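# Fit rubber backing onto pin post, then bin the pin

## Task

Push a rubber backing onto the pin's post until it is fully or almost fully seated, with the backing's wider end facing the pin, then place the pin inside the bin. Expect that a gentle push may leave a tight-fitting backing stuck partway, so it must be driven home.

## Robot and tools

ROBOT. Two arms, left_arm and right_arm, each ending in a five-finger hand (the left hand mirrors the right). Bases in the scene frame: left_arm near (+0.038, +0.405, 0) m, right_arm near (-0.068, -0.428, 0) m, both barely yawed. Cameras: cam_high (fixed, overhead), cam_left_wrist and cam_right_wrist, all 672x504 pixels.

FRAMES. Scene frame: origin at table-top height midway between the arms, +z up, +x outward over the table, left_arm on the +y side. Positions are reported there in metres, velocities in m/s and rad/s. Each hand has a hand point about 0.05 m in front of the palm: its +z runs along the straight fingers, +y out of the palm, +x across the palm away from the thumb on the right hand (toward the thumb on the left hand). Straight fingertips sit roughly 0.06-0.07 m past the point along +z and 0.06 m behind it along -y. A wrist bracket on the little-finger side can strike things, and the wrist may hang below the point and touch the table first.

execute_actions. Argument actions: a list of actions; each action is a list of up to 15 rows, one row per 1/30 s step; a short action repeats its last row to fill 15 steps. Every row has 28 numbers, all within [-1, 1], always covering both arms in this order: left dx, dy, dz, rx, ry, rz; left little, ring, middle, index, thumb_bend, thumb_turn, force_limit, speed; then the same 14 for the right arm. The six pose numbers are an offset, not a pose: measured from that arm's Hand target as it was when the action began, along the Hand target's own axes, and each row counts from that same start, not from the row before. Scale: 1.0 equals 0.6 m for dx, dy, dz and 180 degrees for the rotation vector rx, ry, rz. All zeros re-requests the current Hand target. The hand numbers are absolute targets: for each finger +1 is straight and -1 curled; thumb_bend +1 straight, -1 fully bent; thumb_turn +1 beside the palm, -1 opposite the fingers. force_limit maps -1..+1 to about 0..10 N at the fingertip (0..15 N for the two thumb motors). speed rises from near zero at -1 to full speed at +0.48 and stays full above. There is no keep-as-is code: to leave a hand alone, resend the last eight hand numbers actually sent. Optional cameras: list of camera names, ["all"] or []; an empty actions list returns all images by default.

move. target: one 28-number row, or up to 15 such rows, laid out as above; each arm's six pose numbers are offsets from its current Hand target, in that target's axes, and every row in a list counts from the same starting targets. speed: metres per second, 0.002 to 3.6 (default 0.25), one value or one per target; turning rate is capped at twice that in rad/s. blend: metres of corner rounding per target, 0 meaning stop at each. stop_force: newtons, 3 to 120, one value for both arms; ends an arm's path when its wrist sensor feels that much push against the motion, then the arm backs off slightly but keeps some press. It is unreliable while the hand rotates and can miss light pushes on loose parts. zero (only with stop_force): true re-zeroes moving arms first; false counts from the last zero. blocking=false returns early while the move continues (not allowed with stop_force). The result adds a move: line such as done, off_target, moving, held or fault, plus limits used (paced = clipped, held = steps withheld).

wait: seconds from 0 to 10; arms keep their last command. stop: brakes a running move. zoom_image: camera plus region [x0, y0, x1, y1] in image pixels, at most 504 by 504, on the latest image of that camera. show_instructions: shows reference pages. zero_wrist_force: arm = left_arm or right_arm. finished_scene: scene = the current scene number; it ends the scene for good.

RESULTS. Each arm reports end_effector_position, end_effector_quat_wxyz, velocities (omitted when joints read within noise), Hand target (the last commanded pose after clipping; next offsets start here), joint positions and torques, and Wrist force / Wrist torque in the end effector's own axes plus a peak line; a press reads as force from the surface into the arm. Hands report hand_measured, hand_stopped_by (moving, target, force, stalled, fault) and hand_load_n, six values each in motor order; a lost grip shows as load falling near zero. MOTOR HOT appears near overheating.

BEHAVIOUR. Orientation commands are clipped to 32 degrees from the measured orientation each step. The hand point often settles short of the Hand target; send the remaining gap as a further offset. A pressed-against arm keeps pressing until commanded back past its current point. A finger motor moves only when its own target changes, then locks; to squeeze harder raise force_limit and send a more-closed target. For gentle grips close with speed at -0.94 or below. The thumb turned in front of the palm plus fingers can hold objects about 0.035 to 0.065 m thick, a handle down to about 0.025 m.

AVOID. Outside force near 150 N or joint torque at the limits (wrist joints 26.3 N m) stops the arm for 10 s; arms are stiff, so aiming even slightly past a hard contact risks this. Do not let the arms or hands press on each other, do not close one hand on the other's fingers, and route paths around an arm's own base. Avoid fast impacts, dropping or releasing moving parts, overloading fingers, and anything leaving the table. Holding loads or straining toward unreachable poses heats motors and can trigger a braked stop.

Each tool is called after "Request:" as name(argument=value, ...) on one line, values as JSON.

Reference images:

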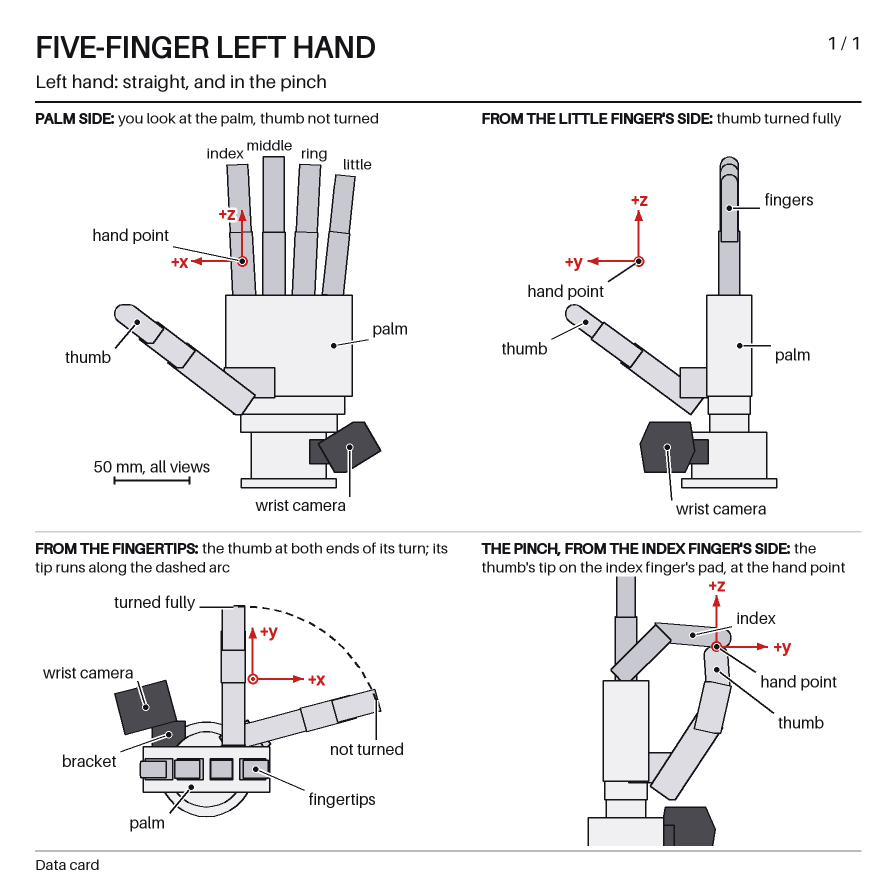

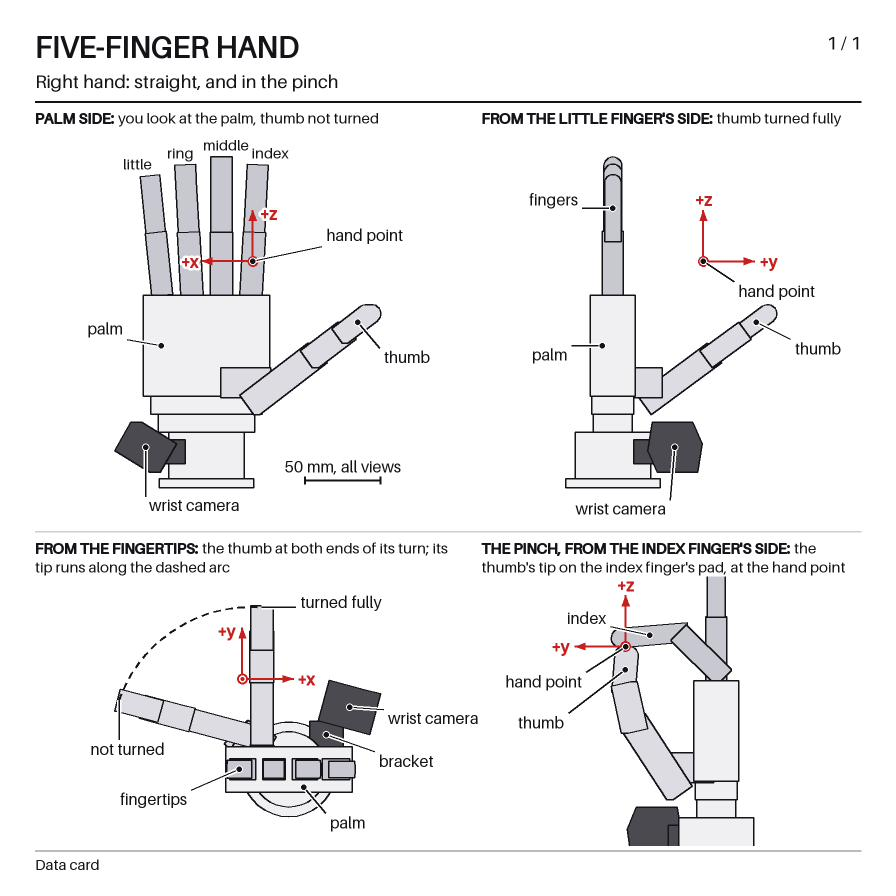

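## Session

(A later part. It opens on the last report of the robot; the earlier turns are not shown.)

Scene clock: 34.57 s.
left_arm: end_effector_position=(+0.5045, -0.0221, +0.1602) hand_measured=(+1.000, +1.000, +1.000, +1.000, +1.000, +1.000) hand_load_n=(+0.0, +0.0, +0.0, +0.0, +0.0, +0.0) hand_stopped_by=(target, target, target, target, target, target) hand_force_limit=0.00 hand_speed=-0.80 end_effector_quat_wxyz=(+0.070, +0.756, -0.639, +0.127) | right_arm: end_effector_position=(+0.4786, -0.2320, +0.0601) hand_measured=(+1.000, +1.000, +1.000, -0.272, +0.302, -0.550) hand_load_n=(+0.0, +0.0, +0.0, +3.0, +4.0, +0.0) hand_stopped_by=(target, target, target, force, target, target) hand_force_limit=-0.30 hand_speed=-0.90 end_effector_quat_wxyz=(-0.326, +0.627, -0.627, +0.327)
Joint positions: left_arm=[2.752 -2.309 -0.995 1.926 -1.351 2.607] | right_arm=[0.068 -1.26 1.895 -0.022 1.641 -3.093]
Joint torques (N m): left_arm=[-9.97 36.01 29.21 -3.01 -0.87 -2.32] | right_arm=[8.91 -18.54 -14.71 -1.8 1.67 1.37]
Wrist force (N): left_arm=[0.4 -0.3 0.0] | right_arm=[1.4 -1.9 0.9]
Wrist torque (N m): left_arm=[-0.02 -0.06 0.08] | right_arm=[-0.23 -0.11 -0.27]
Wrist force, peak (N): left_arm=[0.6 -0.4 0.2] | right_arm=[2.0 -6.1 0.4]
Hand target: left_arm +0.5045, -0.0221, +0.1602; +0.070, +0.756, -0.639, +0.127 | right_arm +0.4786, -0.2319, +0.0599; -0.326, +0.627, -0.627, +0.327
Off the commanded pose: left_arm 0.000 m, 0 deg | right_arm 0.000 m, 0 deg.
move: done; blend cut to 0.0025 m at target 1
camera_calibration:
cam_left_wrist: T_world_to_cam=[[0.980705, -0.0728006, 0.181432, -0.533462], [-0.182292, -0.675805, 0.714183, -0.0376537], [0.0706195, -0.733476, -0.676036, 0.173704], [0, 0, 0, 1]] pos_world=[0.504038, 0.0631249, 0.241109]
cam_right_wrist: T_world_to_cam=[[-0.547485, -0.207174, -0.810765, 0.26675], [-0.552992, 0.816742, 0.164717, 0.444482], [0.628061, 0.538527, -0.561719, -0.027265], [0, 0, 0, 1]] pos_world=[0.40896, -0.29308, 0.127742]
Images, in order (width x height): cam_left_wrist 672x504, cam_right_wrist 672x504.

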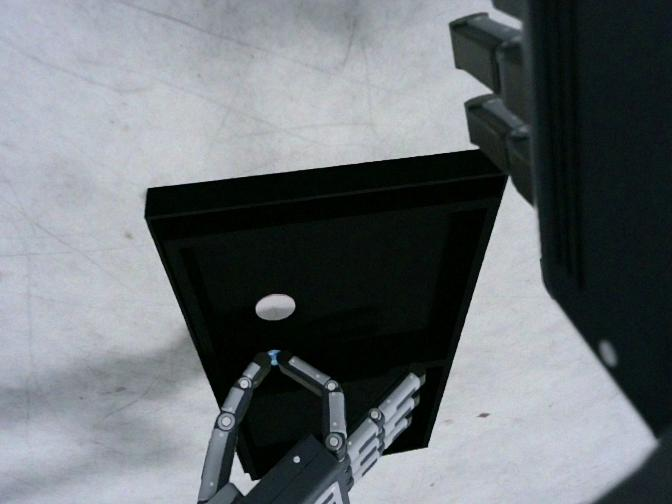

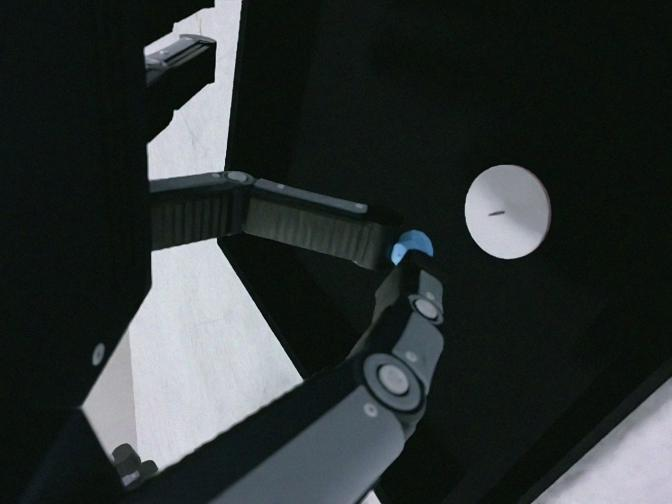

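Request:
move(target=[0,0,0,0,0,0,1,1,1,1,1,1,0,-0.8,0.00567,0.01647,0.02007,0,0,0,1,1,1,-0.5,0.3,-0.55,-0.3,-0.9], speed=0.06, cameras=["cam_right_wrist","cam_left_wrist"])

Request:
zoom_image(camera="cam_left_wrist", region=[244, 296, 308, 352])

Request:
zoom_image(camera="cam_right_wrist", region=[384, 200, 480, 272])

Scene clock: 38.47 s.
left_arm: end_effector_position=(+0.5045, -0.0221, +0.1602) hand_measured=(+1.000, +1.000, +1.000, +1.000, +1.000, +1.000) hand_load_n=(+0.0, +0.0, +0.0, +0.0, +0.0, +0.0) hand_stopped_by=(target, target, target, target, target, target) hand_force_limit=0.00 hand_speed=-0.80 end_effector_quat_wxyz=(+0.070, +0.756, -0.639, +0.127) | right_arm: end_effector_position=(+0.4828, -0.2353, +0.0451) hand_measured=(+1.000, +1.000, +1.000, -0.272, +0.302, -0.550) hand_load_n=(+0.0, +0.0, +0.0, +3.0, +4.5, +0.0) hand_stopped_by=(target, target, target, force, target, target) hand_force_limit=-0.30 hand_speed=-0.90 end_effector_quat_wxyz=(-0.326, +0.627, -0.627, +0.327)
Joint positions: left_arm=[2.752 -2.309 -0.995 1.926 -1.351 2.607] | right_arm=[0.058 -1.232 1.903 -0.058 1.633 -3.098]
Joint torques (N m): left_arm=[-10.16 35.74 28.49 -2.97 -0.89 -2.26] | right_arm=[-8.45 -18.51 -7.4 -1.96 -1.78 -1.51]
Wrist force (N): left_arm=[0.4 -0.1 0.0] | right_arm=[1.5 -1.7 0.7]
Wrist torque (N m): left_arm=[0.00 -0.05 0.08] | right_arm=[-0.18 -0.13 -0.09]
Wrist force, peak (N): left_arm=[0.5 -0.4 0.0] | right_arm=[1.5 -2.1 0.6]
Hand target: left_arm +0.5045, -0.0221, +0.1602; +0.070, +0.756, -0.639, +0.127 | right_arm +0.4828, -0.2353, +0.0449; -0.326, +0.627, -0.627, +0.327
Off the commanded pose: left_arm 0.000 m, 0 deg | right_arm 0.000 m, 0 deg.
move: done
camera_calibration:
cam_left_wrist: T_world_to_cam=[[0.980705, -0.0728006, 0.181432, -0.533462], [-0.182292, -0.675805, 0.714183, -0.0376537], [0.0706195, -0.733476, -0.676036, 0.173704], [0, 0, 0, 1]] pos_world=[0.504038, 0.0631249, 0.241109]
cam_right_wrist: T_world_to_cam=[[-0.547464, -0.207155, -0.810784, 0.256203], [-0.552906, 0.816816, 0.164641, 0.451965], [0.628155, 0.538422, -0.561714, -0.0366217], [0, 0, 0, 1]] pos_world=[0.41316, -0.296381, 0.112742]
Images, in order (width x height): cam_left_wrist 672x504, cam_right_wrist 672x504.

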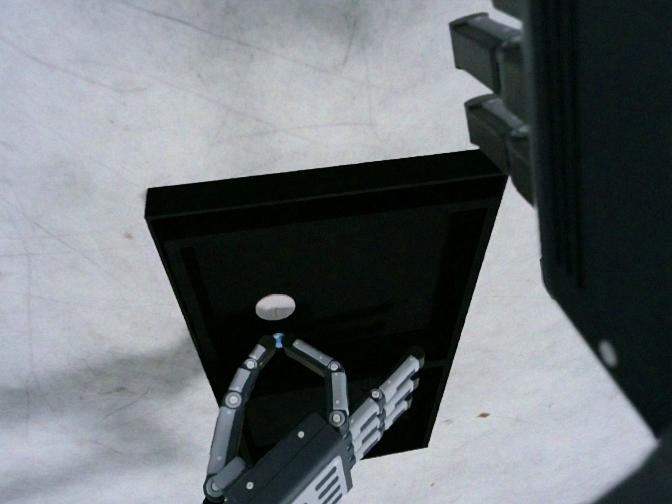

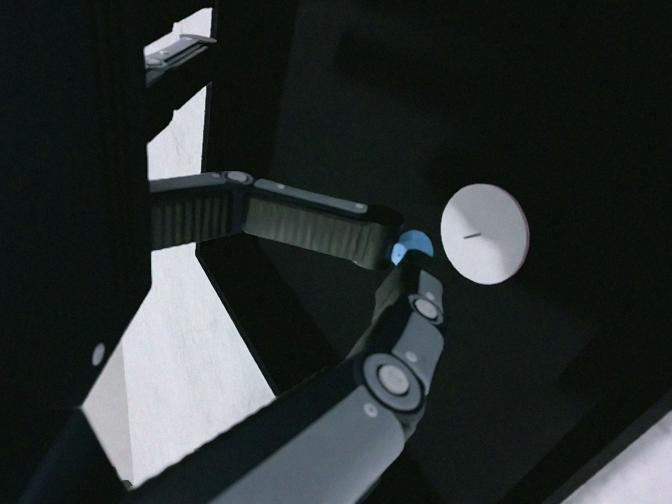

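Scaled by 7.875 from the camera's 672x504 image, which has a finer 960x720 frame.

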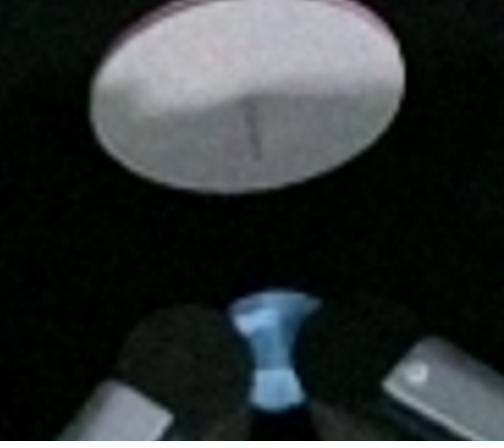

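Scaled by 5.250 from the camera's 672x504 image, which has a finer 960x720 frame.

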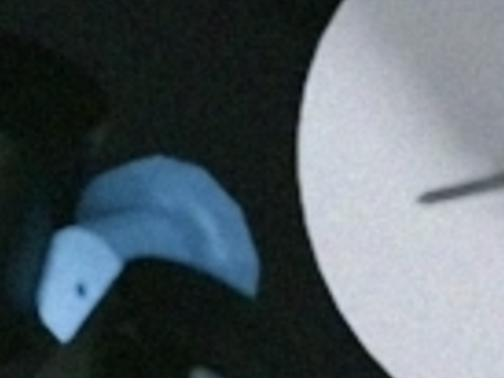

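Request:
zoom_image(camera="cam_left_wrist", region=[262, 304, 294, 352])

Scaled by 10.500 from the camera's 672x504 image, which has a finer 960x720 frame.

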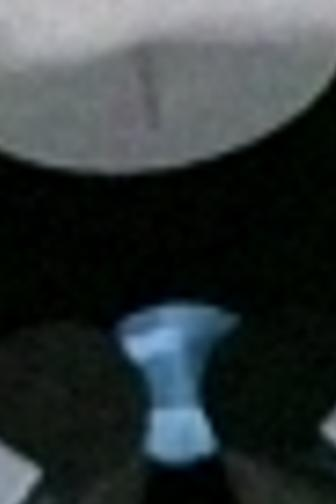

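Request:
move(target=[0,0,0,0,0,0,1,1,1,1,1,1,0,-0.8,0,0.01103,0.01037,-0.0278,0,0,1,1,1,-0.5,0.3,-0.55,-0.3,-0.9], speed=0.05, cameras=["cam_right_wrist","cam_left_wrist"])

Request:
zoom_image(camera="cam_left_wrist", region=[258, 300, 300, 342])

Request:
zoom_image(camera="cam_right_wrist", region=[380, 214, 460, 274])

Scene clock: 43.10 s.
left_arm: end_effector_position=(+0.5045, -0.0221, +0.1602) hand_measured=(+1.000, +1.000, +1.000, +1.000, +1.000, +1.000) hand_load_n=(+0.0, +0.0, +0.0, +0.0, +0.0, +0.0) hand_stopped_by=(target, target, target, target, target, target) hand_force_limit=0.00 hand_speed=-0.80 end_effector_quat_wxyz=(+0.070, +0.756, -0.639, +0.127) | right_arm: end_effector_position=(+0.4841, -0.2354, +0.0360) hand_measured=(+1.000, +1.000, +1.000, -0.272, +0.302, -0.550) hand_load_n=(+0.0, +0.0, +0.0, +3.5, +4.5, +0.0) hand_stopped_by=(target, target, target, force, target, target) hand_force_limit=-0.30 hand_speed=-0.90 end_effector_quat_wxyz=(-0.299, +0.641, -0.641, +0.299)
Joint positions: left_arm=[2.752 -2.309 -0.995 1.926 -1.351 2.607] | right_arm=[0.055 -1.183 1.831 0.051 1.627 -3.095]
Joint torques (N m): left_arm=[-10.41 36.54 28.5 -2.86 -0.9 -2.2] | right_arm=[-8.23 -20.22 -23.98 2.56 -1.64 1.4]
Wrist force (N): left_arm=[0.2 -0.2 0.0] | right_arm=[1.5 -1.7 0.6]
Wrist torque (N m): left_arm=[-0.01 -0.02 0.07] | right_arm=[-0.20 -0.10 -0.22]
Wrist force, peak (N): left_arm=[0.5 0.0 -0.1] | right_arm=[1.6 -2.1 0.7]
Hand target: left_arm +0.5045, -0.0221, +0.1602; +0.070, +0.756, -0.639, +0.127 | right_arm +0.4841, -0.2354, +0.0359; -0.298, +0.641, -0.641, +0.299
Off the commanded pose: left_arm 0.000 m, 0 deg | right_arm 0.000 m, 0 deg.
move: done
camera_calibration:
cam_left_wrist: T_world_to_cam=[[0.980705, -0.0728006, 0.181432, -0.533462], [-0.182292, -0.675805, 0.714183, -0.0376537], [0.0706195, -0.733476, -0.676036, 0.173704], [0, 0, 0, 1]] pos_world=[0.504038, 0.0631249, 0.241109]
cam_right_wrist: T_world_to_cam=[[-0.615854, -0.207034, -0.760172, 0.280871], [-0.536449, 0.816835, 0.212138, 0.444522], [0.577016, 0.538439, -0.614114, -0.0159187], [0, 0, 0, 1]] pos_world=[0.420624, -0.296381, 0.109434]
Images, in order (width x height): cam_left_wrist 672x504, cam_right_wrist 672x504.

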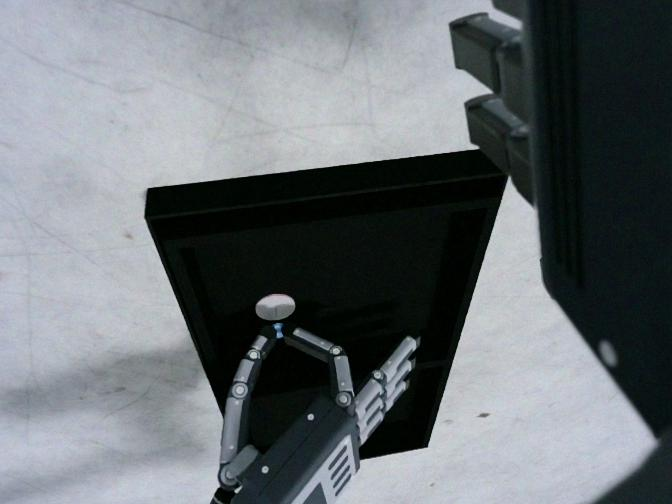

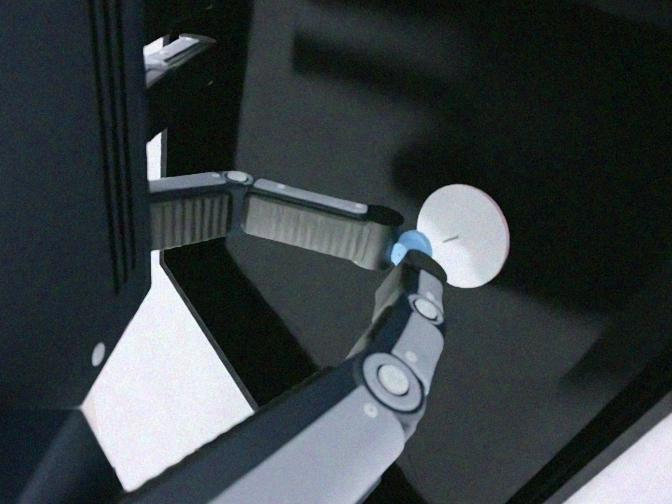

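Scaled by 12.000 from the camera's 672x504 image, which has a finer 960x720 frame.

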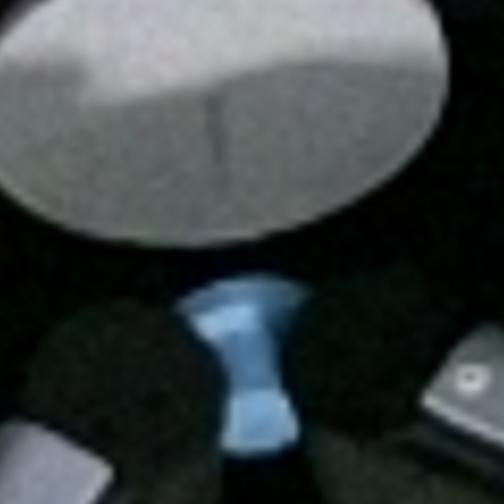

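Scaled by 6.300 from the camera's 672x504 image, which has a finer 960x720 frame.

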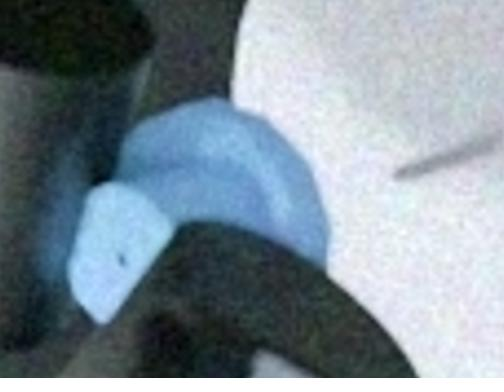

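Request:
move(target=[0,0,0,0,0,0,1,1,1,1,1,1,0,-0.8,0,0.00703,0.00459,0,0,0,1,1,1,-0.5,0.3,-0.55,-0.3,-0.9], speed=0.03, cameras=["cam_right_wrist","cam_left_wrist"])

Request:
zoom_image(camera="cam_left_wrist", region=[258, 298, 300, 340])

Request:
zoom_image(camera="cam_right_wrist", region=[380, 214, 460, 274])

Scene clock: 45.10 s.
left_arm: end_effector_position=(+0.5045, -0.0221, +0.1602) hand_measured=(+1.000, +1.000, +1.000, +1.000, +1.000, +1.000) hand_load_n=(+0.0, +0.5, +0.0, +0.0, +0.0, +0.0) hand_stopped_by=(target, target, target, target, target, target) hand_force_limit=0.00 hand_speed=-0.80 end_effector_quat_wxyz=(+0.070, +0.756, -0.639, +0.127) | right_arm: end_effector_position=(+0.4836, -0.2354, +0.0311) hand_measured=(+1.000, +1.000, +1.000, -0.272, +0.302, -0.550) hand_load_n=(+0.0, +0.0, +0.0, +3.0, +4.0, +0.0) hand_stopped_by=(target, target, target, force, target, target) hand_force_limit=-0.30 hand_speed=-0.90 end_effector_quat_wxyz=(-0.298, +0.641, -0.641, +0.299)
Joint positions: left_arm=[2.752 -2.309 -0.995 1.926 -1.351 2.607] | right_arm=[0.055 -1.177 1.837 0.04 1.627 -3.095]
Joint torques (N m): left_arm=[-9.56 36.79 27.84 -2.9 -0.92 -2.1] | right_arm=[6.04 -18.02 -6.09 -1.26 1.63 1.56]
Wrist force (N): left_arm=[0.2 0.1 0.0] | right_arm=[1.6 -1.6 0.5]
Wrist torque (N m): left_arm=[0.04 -0.03 0.07] | right_arm=[-0.16 -0.12 -0.22]
Wrist force, peak (N): left_arm=[0.5 -0.2 -0.1] | right_arm=[1.9 -1.8 0.4]
Hand target: left_arm +0.5045, -0.0221, +0.1602; +0.070, +0.756, -0.639, +0.127 | right_arm +0.4835, -0.2354, +0.0309; -0.298, +0.641, -0.641, +0.299
Off the commanded pose: left_arm 0.000 m, 0 deg | right_arm 0.000 m, 0 deg.
move: done
camera_calibration:
cam_left_wrist: T_world_to_cam=[[0.980705, -0.0728006, 0.181432, -0.533462], [-0.182292, -0.675805, 0.714183, -0.0376537], [0.0706195, -0.733476, -0.676036, 0.173704], [0, 0, 0, 1]] pos_world=[0.504038, 0.0631249, 0.241109]
cam_right_wrist: T_world_to_cam=[[-0.616115, -0.206997, -0.75997, 0.276916], [-0.536403, 0.8168, 0.212391, 0.445318], [0.576779, 0.538507, -0.614276, -0.0184492], [0, 0, 0, 1]] pos_world=[0.420123, -0.29648, 0.104533]
Images, in order (width x height): cam_left_wrist 672x504, cam_right_wrist 672x504.

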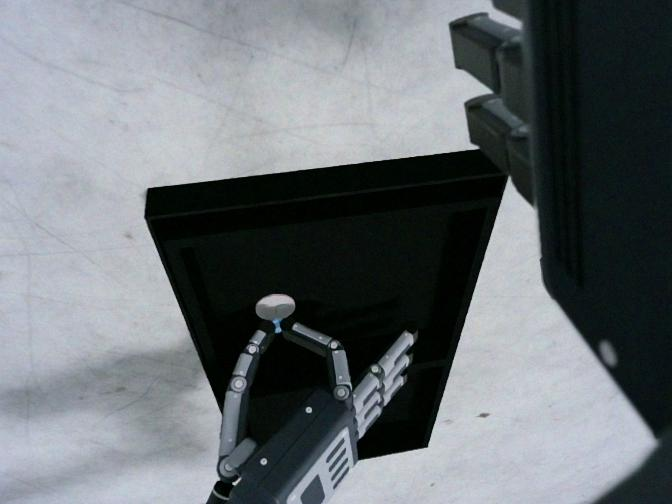

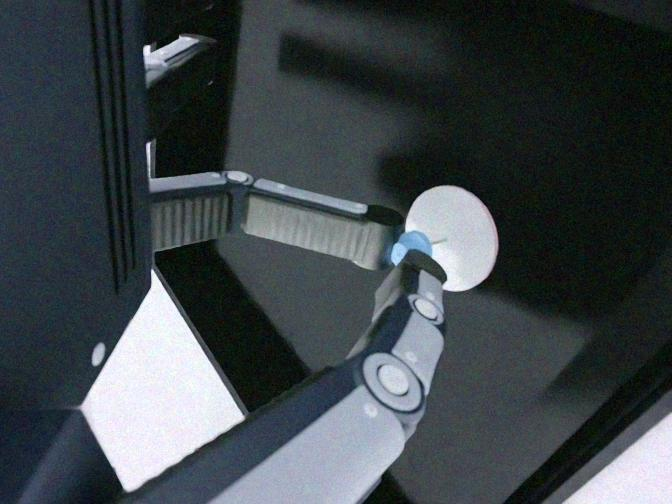

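Scaled by 12.000 from the camera's 672x504 image, which has a finer 960x720 frame.

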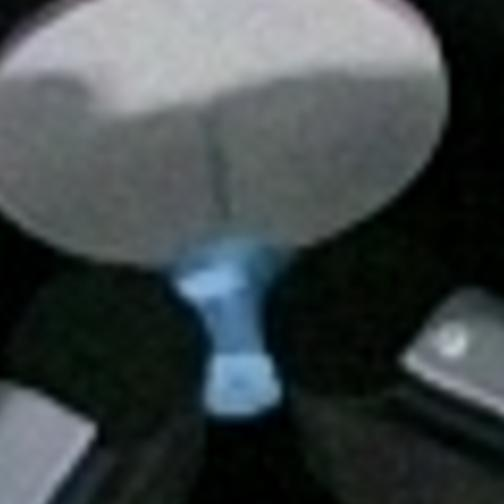

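Scaled by 6.300 from the camera's 672x504 image, which has a finer 960x720 frame.

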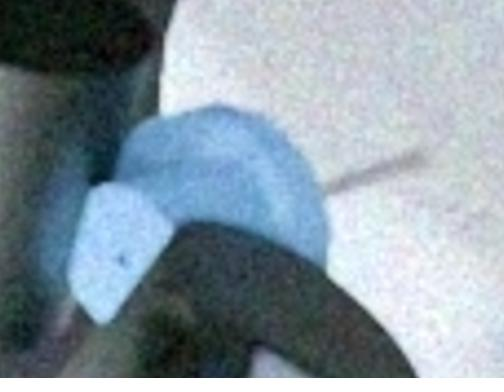

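Request:
move(target=[0,0,0,0,0,0,1,1,1,1,1,1,0,-0.8,-0.00067,0.01585,0.01352,0,0,0,1,1,1,-0.5,0.3,-0.55,-0.3,-0.9], speed=0.01, stop_force=4, cameras=["cam_right_wrist","cam_left_wrist"])

Request:
zoom_image(camera="cam_left_wrist", region=[258, 298, 300, 340])

Request:
zoom_image(camera="cam_right_wrist", region=[380, 214, 460, 274])

Scene clock: 48.60 s.
left_arm: end_effector_position=(+0.5045, -0.0221, +0.1602) hand_measured=(+1.000, +1.000, +1.000, +1.000, +1.000, +1.000) hand_load_n=(+0.0, +0.0, +0.0, +0.0, +0.0, +0.0) hand_stopped_by=(target, target, target, target, target, target) hand_force_limit=0.00 hand_speed=-0.80 end_effector_quat_wxyz=(+0.070, +0.756, -0.639, +0.127) | right_arm: end_effector_position=(+0.4835, -0.2353, +0.0290) hand_measured=(+1.000, +1.000, +1.000, -0.272, +0.302, -0.550) hand_load_n=(+0.0, +0.0, +0.0, +3.5, +4.0, +0.0) hand_stopped_by=(target, target, target, force, target, target) hand_force_limit=-0.30 hand_speed=-0.90 end_effector_quat_wxyz=(-0.298, +0.641, -0.641, +0.299)
Joint positions: left_arm=[2.752 -2.309 -0.995 1.926 -1.351 2.607] | right_arm=[0.055 -1.173 1.839 0.034 1.627 -3.095]
Joint torques (N m): left_arm=[-9.91 36.34 27.46 -2.8 -0.79 -1.94] | right_arm=[-0.58 -43.66 -21.85 2.5 -1.92 0.79]
Wrist force (N): left_arm=[0.1 -0.3 -0.2] | right_arm=[1.6 -4.3 -3.2]
Wrist torque (N m): left_arm=[-0.01 -0.03 0.06] | right_arm=[0.05 0.16 -0.39]
Wrist force, peak (N): left_arm=[0.6 -0.4 0.0] | right_arm=[1.5 -8.8 -9.1]
Hand target: left_arm +0.5045, -0.0221, +0.1602; +0.070, +0.756, -0.639, +0.127 | right_arm +0.4836, -0.2353, +0.0290; -0.298, +0.641, -0.641, +0.299 (not the last commanded pose)
Off the commanded pose: left_arm 0.000 m, 0 deg | right_arm 0.011 m, 0 deg.
move: contact (right_arm)
camera_calibration:
cam_left_wrist: T_world_to_cam=[[0.980705, -0.0728006, 0.181432, -0.533462], [-0.182292, -0.675805, 0.714183, -0.0376537], [0.0706195, -0.733476, -0.676036, 0.173704], [0, 0, 0, 1]] pos_world=[0.504038, 0.0631249, 0.241109]
cam_right_wrist: T_world_to_cam=[[-0.616094, -0.207058, -0.759971, 0.275314], [-0.536393, 0.816832, 0.212294, 0.445698], [0.576811, 0.538436, -0.614309, -0.0198236], [0, 0, 0, 1]] pos_world=[0.420123, -0.296381, 0.102434]
Images, in order (width x height): cam_left_wrist 672x504, cam_right_wrist 672x504.

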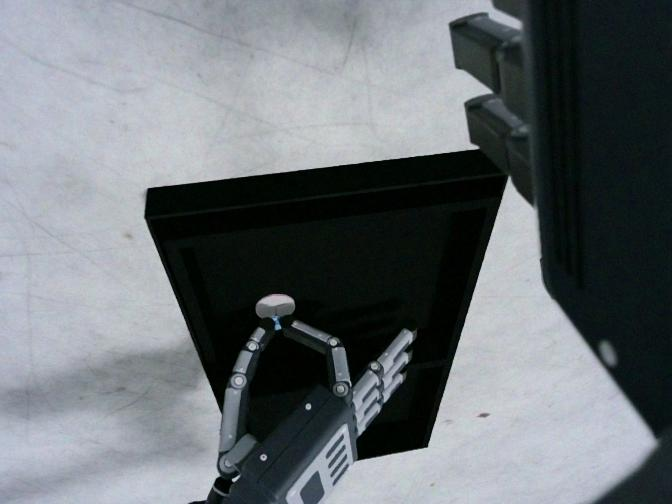

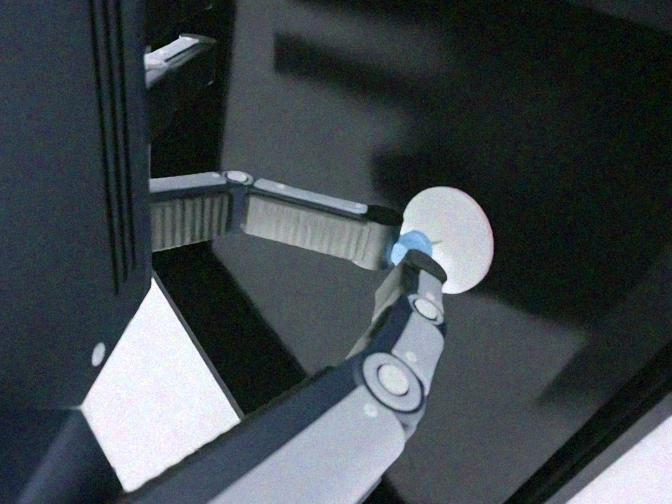

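Scaled by 12.000 from the camera's 672x504 image, which has a finer 960x720 frame.

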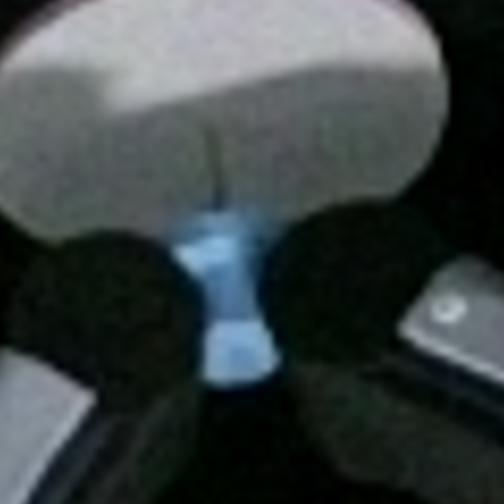

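Scaled by 6.300 from the camera's 672x504 image, which has a finer 960x720 frame.

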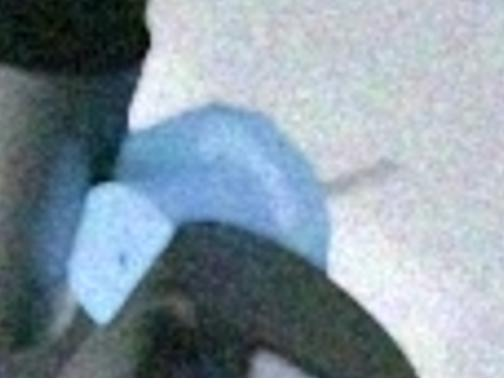

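Request:
move(target=[[0,0,0,0,0,0,1,1,1,1,1,1,0,-0.8,0,-0.00766,-0.00643,0,0,0,1,1,1,-0.5,0.3,-0.55,-0.3,-0.9],[0,0,0,0,0,0,1,1,1,1,1,1,0,-0.8,-0.0055,-0.00627,-0.00809,0,-0.08511,-0.07142,1,1,1,-0.5,0.3,-0.55,-0.3,-0.9]], speed=[0.05,0.1], cameras=["cam_right_wrist","cam_left_wrist"])

Request:
zoom_image(camera="cam_left_wrist", region=[258, 298, 300, 340])

Request:
zoom_image(camera="cam_right_wrist", region=[380, 204, 460, 264])

Scene clock: 57.87 s.
left_arm: end_effector_position=(+0.5045, -0.0221, +0.1602) hand_measured=(+1.000, +1.000, +1.000, +1.000, +1.000, +1.000) hand_load_n=(+0.0, +0.0, +0.0, +0.0, +0.0, +0.0) hand_stopped_by=(target, target, target, target, target, target) hand_force_limit=0.00 hand_speed=-0.80 end_effector_quat_wxyz=(+0.070, +0.756, -0.639, +0.127) | right_arm: end_effector_position=(+0.4823, -0.2320, +0.0350) hand_measured=(+1.000, +1.000, +1.000, -0.272, +0.302, -0.550) hand_load_n=(+0.0, +0.0, +0.0, +3.0, +4.5, +0.0) hand_stopped_by=(target, target, target, force, target, target) hand_force_limit=-0.30 hand_speed=-0.90 end_effector_quat_wxyz=(-0.346, +0.742, -0.520, +0.243)
Joint positions: left_arm=[2.752 -2.309 -0.995 1.926 -1.351 2.607] | right_arm=[-0.061 -1.169 1.82 0.086 1.275 -3.401]
Joint torques (N m): left_arm=[-10.22 36.72 27.04 -2.9 -0.77 -1.72] | right_arm=[-8.41 -20.46 -24.13 2.59 -2.08 -1.5]
Wrist force (N): left_arm=[0.4 -0.2 0.0] | right_arm=[1.7 -1.6 0.5]
Wrist torque (N m): left_arm=[-0.01 -0.05 0.08] | right_arm=[-0.13 -0.13 -0.05]
Wrist force, peak (N): left_arm=[0.6 -0.3 -0.1] | right_arm=[1.9 -4.7 -3.8]
Hand target: left_arm +0.5045, -0.0221, +0.1602; +0.070, +0.756, -0.639, +0.127 | right_arm +0.4823, -0.2320, +0.0350; -0.346, +0.742, -0.520, +0.243
Off the commanded pose: left_arm 0.000 m, 0 deg | right_arm 0.000 m, 0 deg.
move: done
camera_calibration:
cam_left_wrist: T_world_to_cam=[[0.980705, -0.0728006, 0.181432, -0.533462], [-0.182292, -0.675805, 0.714183, -0.0376537], [0.0706195, -0.733476, -0.676036, 0.173704], [0, 0, 0, 1]] pos_world=[0.504038, 0.0631249, 0.241109]
cam_right_wrist: T_world_to_cam=[[-0.508419, -0.405031, -0.759908, 0.181898], [-0.783141, 0.584421, 0.212467, 0.506029], [0.358051, 0.703138, -0.614326, 0.126515], [0, 0, 0, 1]] pos_world=[0.443473, -0.311017, 0.108433]
Images, in order (width x height): cam_left_wrist 672x504, cam_right_wrist 672x504.

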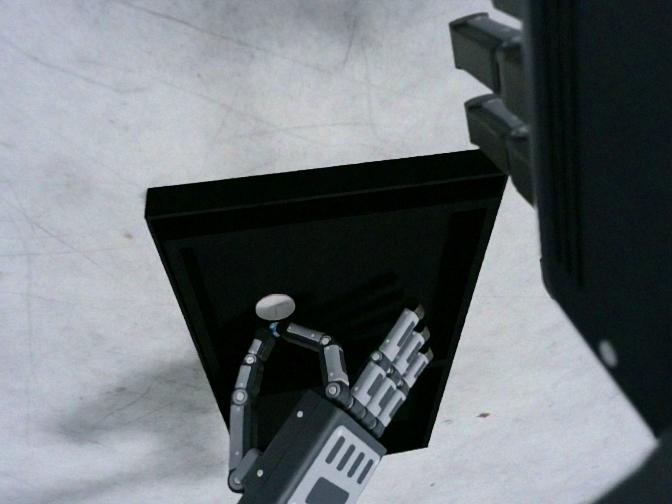

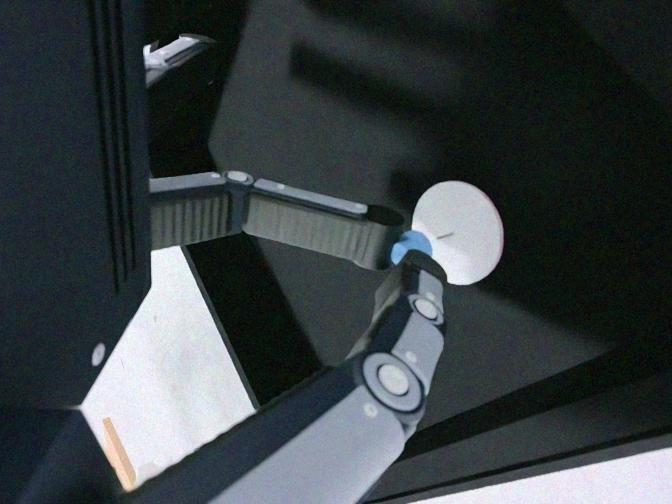

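Scaled by 12.000 from the camera's 672x504 image, which has a finer 960x720 frame.

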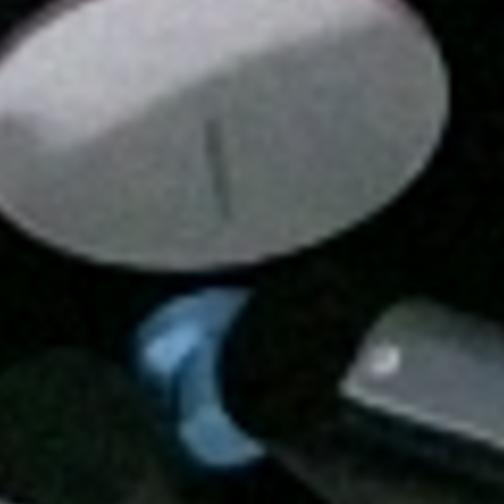

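Scaled by 6.300 from the camera's 672x504 image, which has a finer 960x720 frame.

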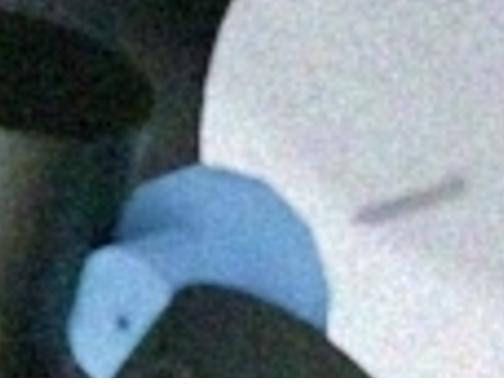

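Request:
move(target=[0,0,0,0,0,0,1,1,1,1,1,1,0,-0.8,0.00005,0.00567,0.0075,0,0,0,1,1,1,-0.5,0.3,-0.55,-0.3,-0.9], speed=0.03, cameras=["cam_right_wrist","cam_left_wrist"])

Request:
zoom_image(camera="cam_left_wrist", region=[258, 298, 300, 340])

Request:
zoom_image(camera="cam_right_wrist", region=[380, 204, 460, 264])

Scene clock: 60.53 s.
left_arm: end_effector_position=(+0.5045, -0.0221, +0.1602) hand_measured=(+1.000, +1.000, +1.000, +1.000, +1.000, +1.000) hand_load_n=(+0.0, +0.0, +0.0, +0.0, +0.0, +0.0) hand_stopped_by=(target, target, target, target, target, target) hand_force_limit=0.00 hand_speed=-0.80 end_effector_quat_wxyz=(+0.070, +0.756, -0.639, +0.127) | right_arm: end_effector_position=(+0.4834, -0.2316, +0.0296) hand_measured=(+1.000, +1.000, +1.000, -0.272, +0.302, -0.550) hand_load_n=(+0.0, +0.0, +0.0, +3.5, +4.0, +0.0) hand_stopped_by=(target, target, target, force, target, target) hand_force_limit=-0.30 hand_speed=-0.90 end_effector_quat_wxyz=(-0.346, +0.742, -0.520, +0.243)
Joint positions: left_arm=[2.752 -2.309 -0.995 1.926 -1.351 2.607] | right_arm=[-0.06 -1.158 1.821 0.074 1.275 -3.401]
Joint torques (N m): left_arm=[-10.1 36.7 27.66 -2.95 -0.79 -1.69] | right_arm=[10.79 -20.64 -7.52 -1.4 1.31 1.41]
Wrist force (N): left_arm=[0.3 0.0 0.1] | right_arm=[1.6 -1.5 0.6]
Wrist torque (N m): left_arm=[0.03 -0.04 0.07] | right_arm=[-0.12 -0.12 -0.22]
Wrist force, peak (N): left_arm=[0.3 -0.5 0.1] | right_arm=[2.0 -1.7 0.7]
Hand target: left_arm +0.5045, -0.0221, +0.1602; +0.070, +0.756, -0.639, +0.127 | right_arm +0.4835, -0.2316, +0.0295; -0.346, +0.742, -0.520, +0.243
Off the commanded pose: left_arm 0.000 m, 0 deg | right_arm 0.000 m, 0 deg.
move: done
camera_calibration:
cam_left_wrist: T_world_to_cam=[[0.980705, -0.0728006, 0.181432, -0.533462], [-0.182292, -0.675805, 0.714183, -0.0376537], [0.0706195, -0.733476, -0.676036, 0.173704], [0, 0, 0, 1]] pos_world=[0.504038, 0.0631249, 0.241109]
cam_right_wrist: T_world_to_cam=[[-0.508289, -0.405197, -0.759907, 0.178493], [-0.783368, 0.584094, 0.212531, 0.507912], [0.35774, 0.703314, -0.614306, 0.122809], [0, 0, 0, 1]] pos_world=[0.444674, -0.310716, 0.103133]
Images, in order (width x height): cam_left_wrist 672x504, cam_right_wrist 672x504.

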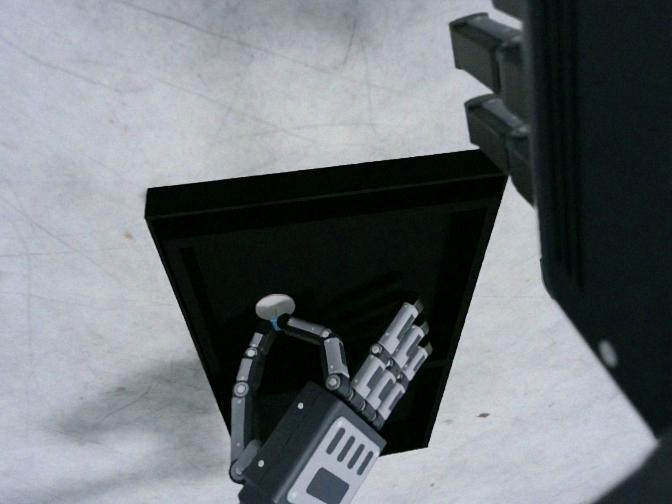

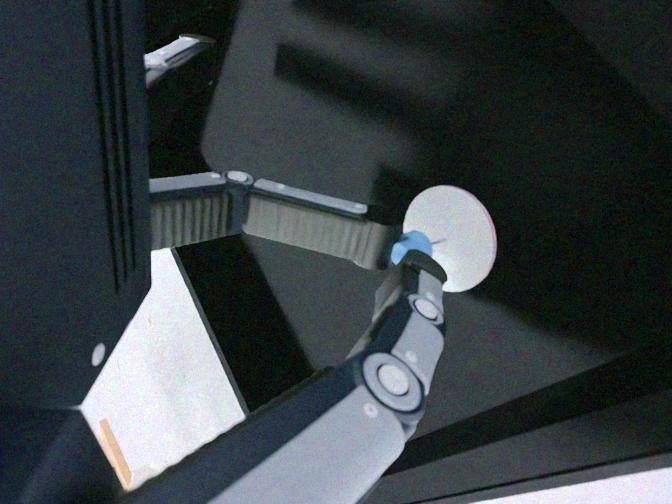

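Scaled by 12.000 from the camera's 672x504 image, which has a finer 960x720 frame.

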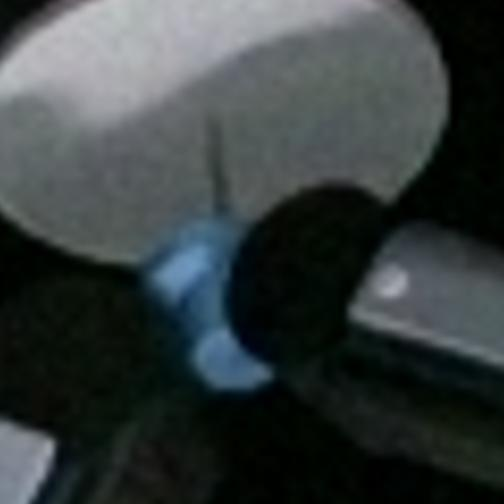

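Scaled by 6.300 from the camera's 672x504 image, which has a finer 960x720 frame.

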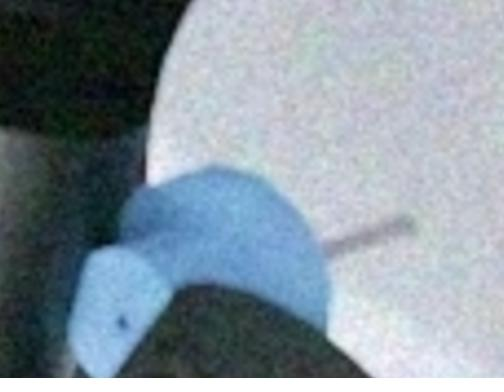

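Request:
move(target=[0,0,0,0,0,0,1,1,1,1,1,1,0,-0.8,0.00005,0.01522,0.01297,0,0,0,1,1,1,-0.5,0.3,-0.55,-0.3,-0.9], speed=0.01, stop_force=4, cameras=["cam_right_wrist","cam_left_wrist"])

Request:
zoom_image(camera="cam_left_wrist", region=[258, 298, 300, 340])

Request:
zoom_image(camera="cam_right_wrist", region=[380, 204, 460, 264])

Scene clock: 63.60 s.
left_arm: end_effector_position=(+0.5045, -0.0221, +0.1602) hand_measured=(+1.000, +1.000, +1.000, +1.000, +1.000, +1.000) hand_load_n=(+0.0, +0.0, +0.0, +0.0, +0.0, +0.0) hand_stopped_by=(target, target, target, target, target, target) hand_force_limit=0.00 hand_speed=-0.80 end_effector_quat_wxyz=(+0.070, +0.756, -0.639, +0.127) | right_arm: end_effector_position=(+0.4835, -0.2316, +0.0228) hand_measured=(+1.000, +1.000, +1.000, -0.272, +0.302, -0.550) hand_load_n=(+0.0, +0.0, -0.5, +3.5, +4.0, -0.5) hand_stopped_by=(target, target, target, force, target, target) hand_force_limit=-0.30 hand_speed=-0.90 end_effector_quat_wxyz=(-0.346, +0.742, -0.520, +0.243)
Joint positions: left_arm=[2.752 -2.309 -0.995 1.926 -1.351 2.607] | right_arm=[-0.06 -1.148 1.827 0.058 1.275 -3.401]
Joint torques (N m): left_arm=[-9.61 36.7 27.03 -2.77 -0.73 -1.51] | right_arm=[8.89 -46.71 -23.09 2.49 1.4 0.82]
Wrist force (N): left_arm=[0.2 0.0 -0.1] | right_arm=[1.6 -1.4 0.4]
Wrist torque (N m): left_arm=[0.04 -0.02 0.06] | right_arm=[-0.09 -0.12 -0.22]
Wrist force, peak (N): left_arm=[0.6 -0.3 0.1] | right_arm=[1.8 -5.6 -2.5]
Hand target: left_arm +0.5045, -0.0221, +0.1602; +0.070, +0.756, -0.639, +0.127 | right_arm +0.4835, -0.2316, +0.0228; -0.346, +0.742, -0.520, +0.243 (not the last commanded pose)
Off the commanded pose: left_arm 0.000 m, 0 deg | right_arm 0.005 m, 0 deg.
move: contact (right_arm)
camera_calibration:
cam_left_wrist: T_world_to_cam=[[0.980705, -0.0728006, 0.181432, -0.533462], [-0.182292, -0.675805, 0.714183, -0.0376537], [0.0706195, -0.733476, -0.676036, 0.173704], [0, 0, 0, 1]] pos_world=[0.504038, 0.0631249, 0.241109]
cam_right_wrist: T_world_to_cam=[[-0.508229, -0.405241, -0.759923, 0.173338], [-0.783406, 0.584063, 0.212473, 0.509449], [0.35774, 0.703314, -0.614306, 0.118596], [0, 0, 0, 1]] pos_world=[0.444774, -0.310716, 0.096333]
Images, in order (width x height): cam_left_wrist 672x504, cam_right_wrist 672x504.

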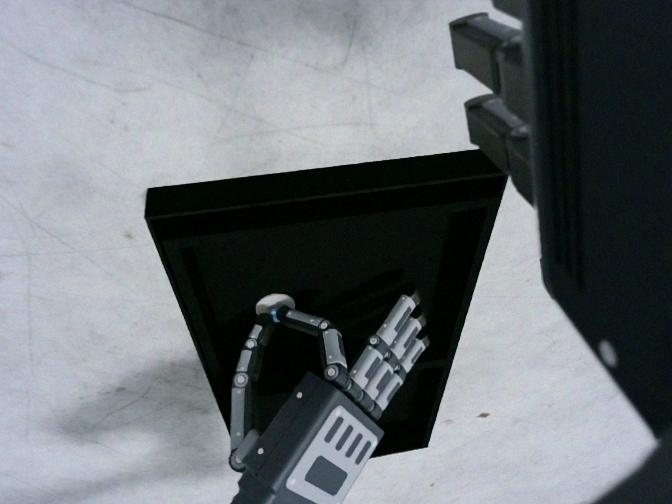

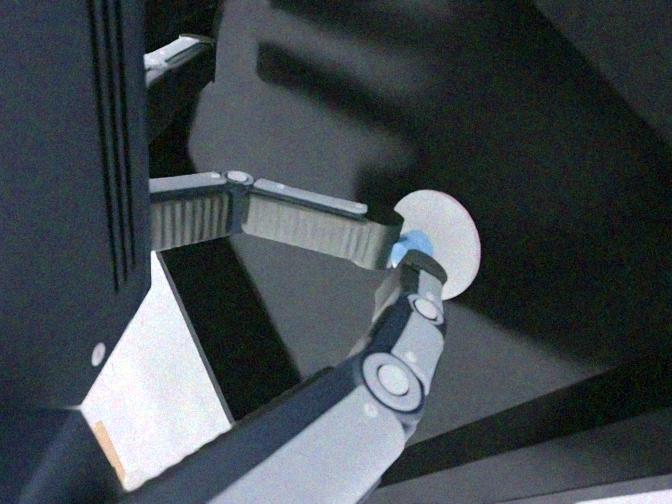

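Scaled by 12.000 from the camera's 672x504 image, which has a finer 960x720 frame.

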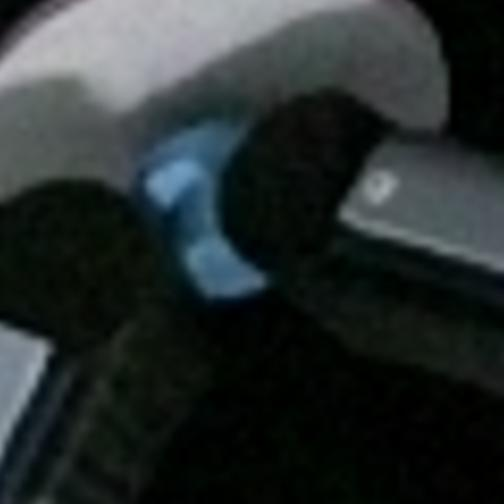

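Scaled by 6.300 from the camera's 672x504 image, which has a finer 960x720 frame.

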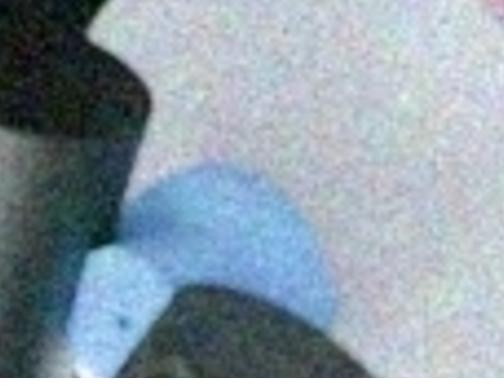

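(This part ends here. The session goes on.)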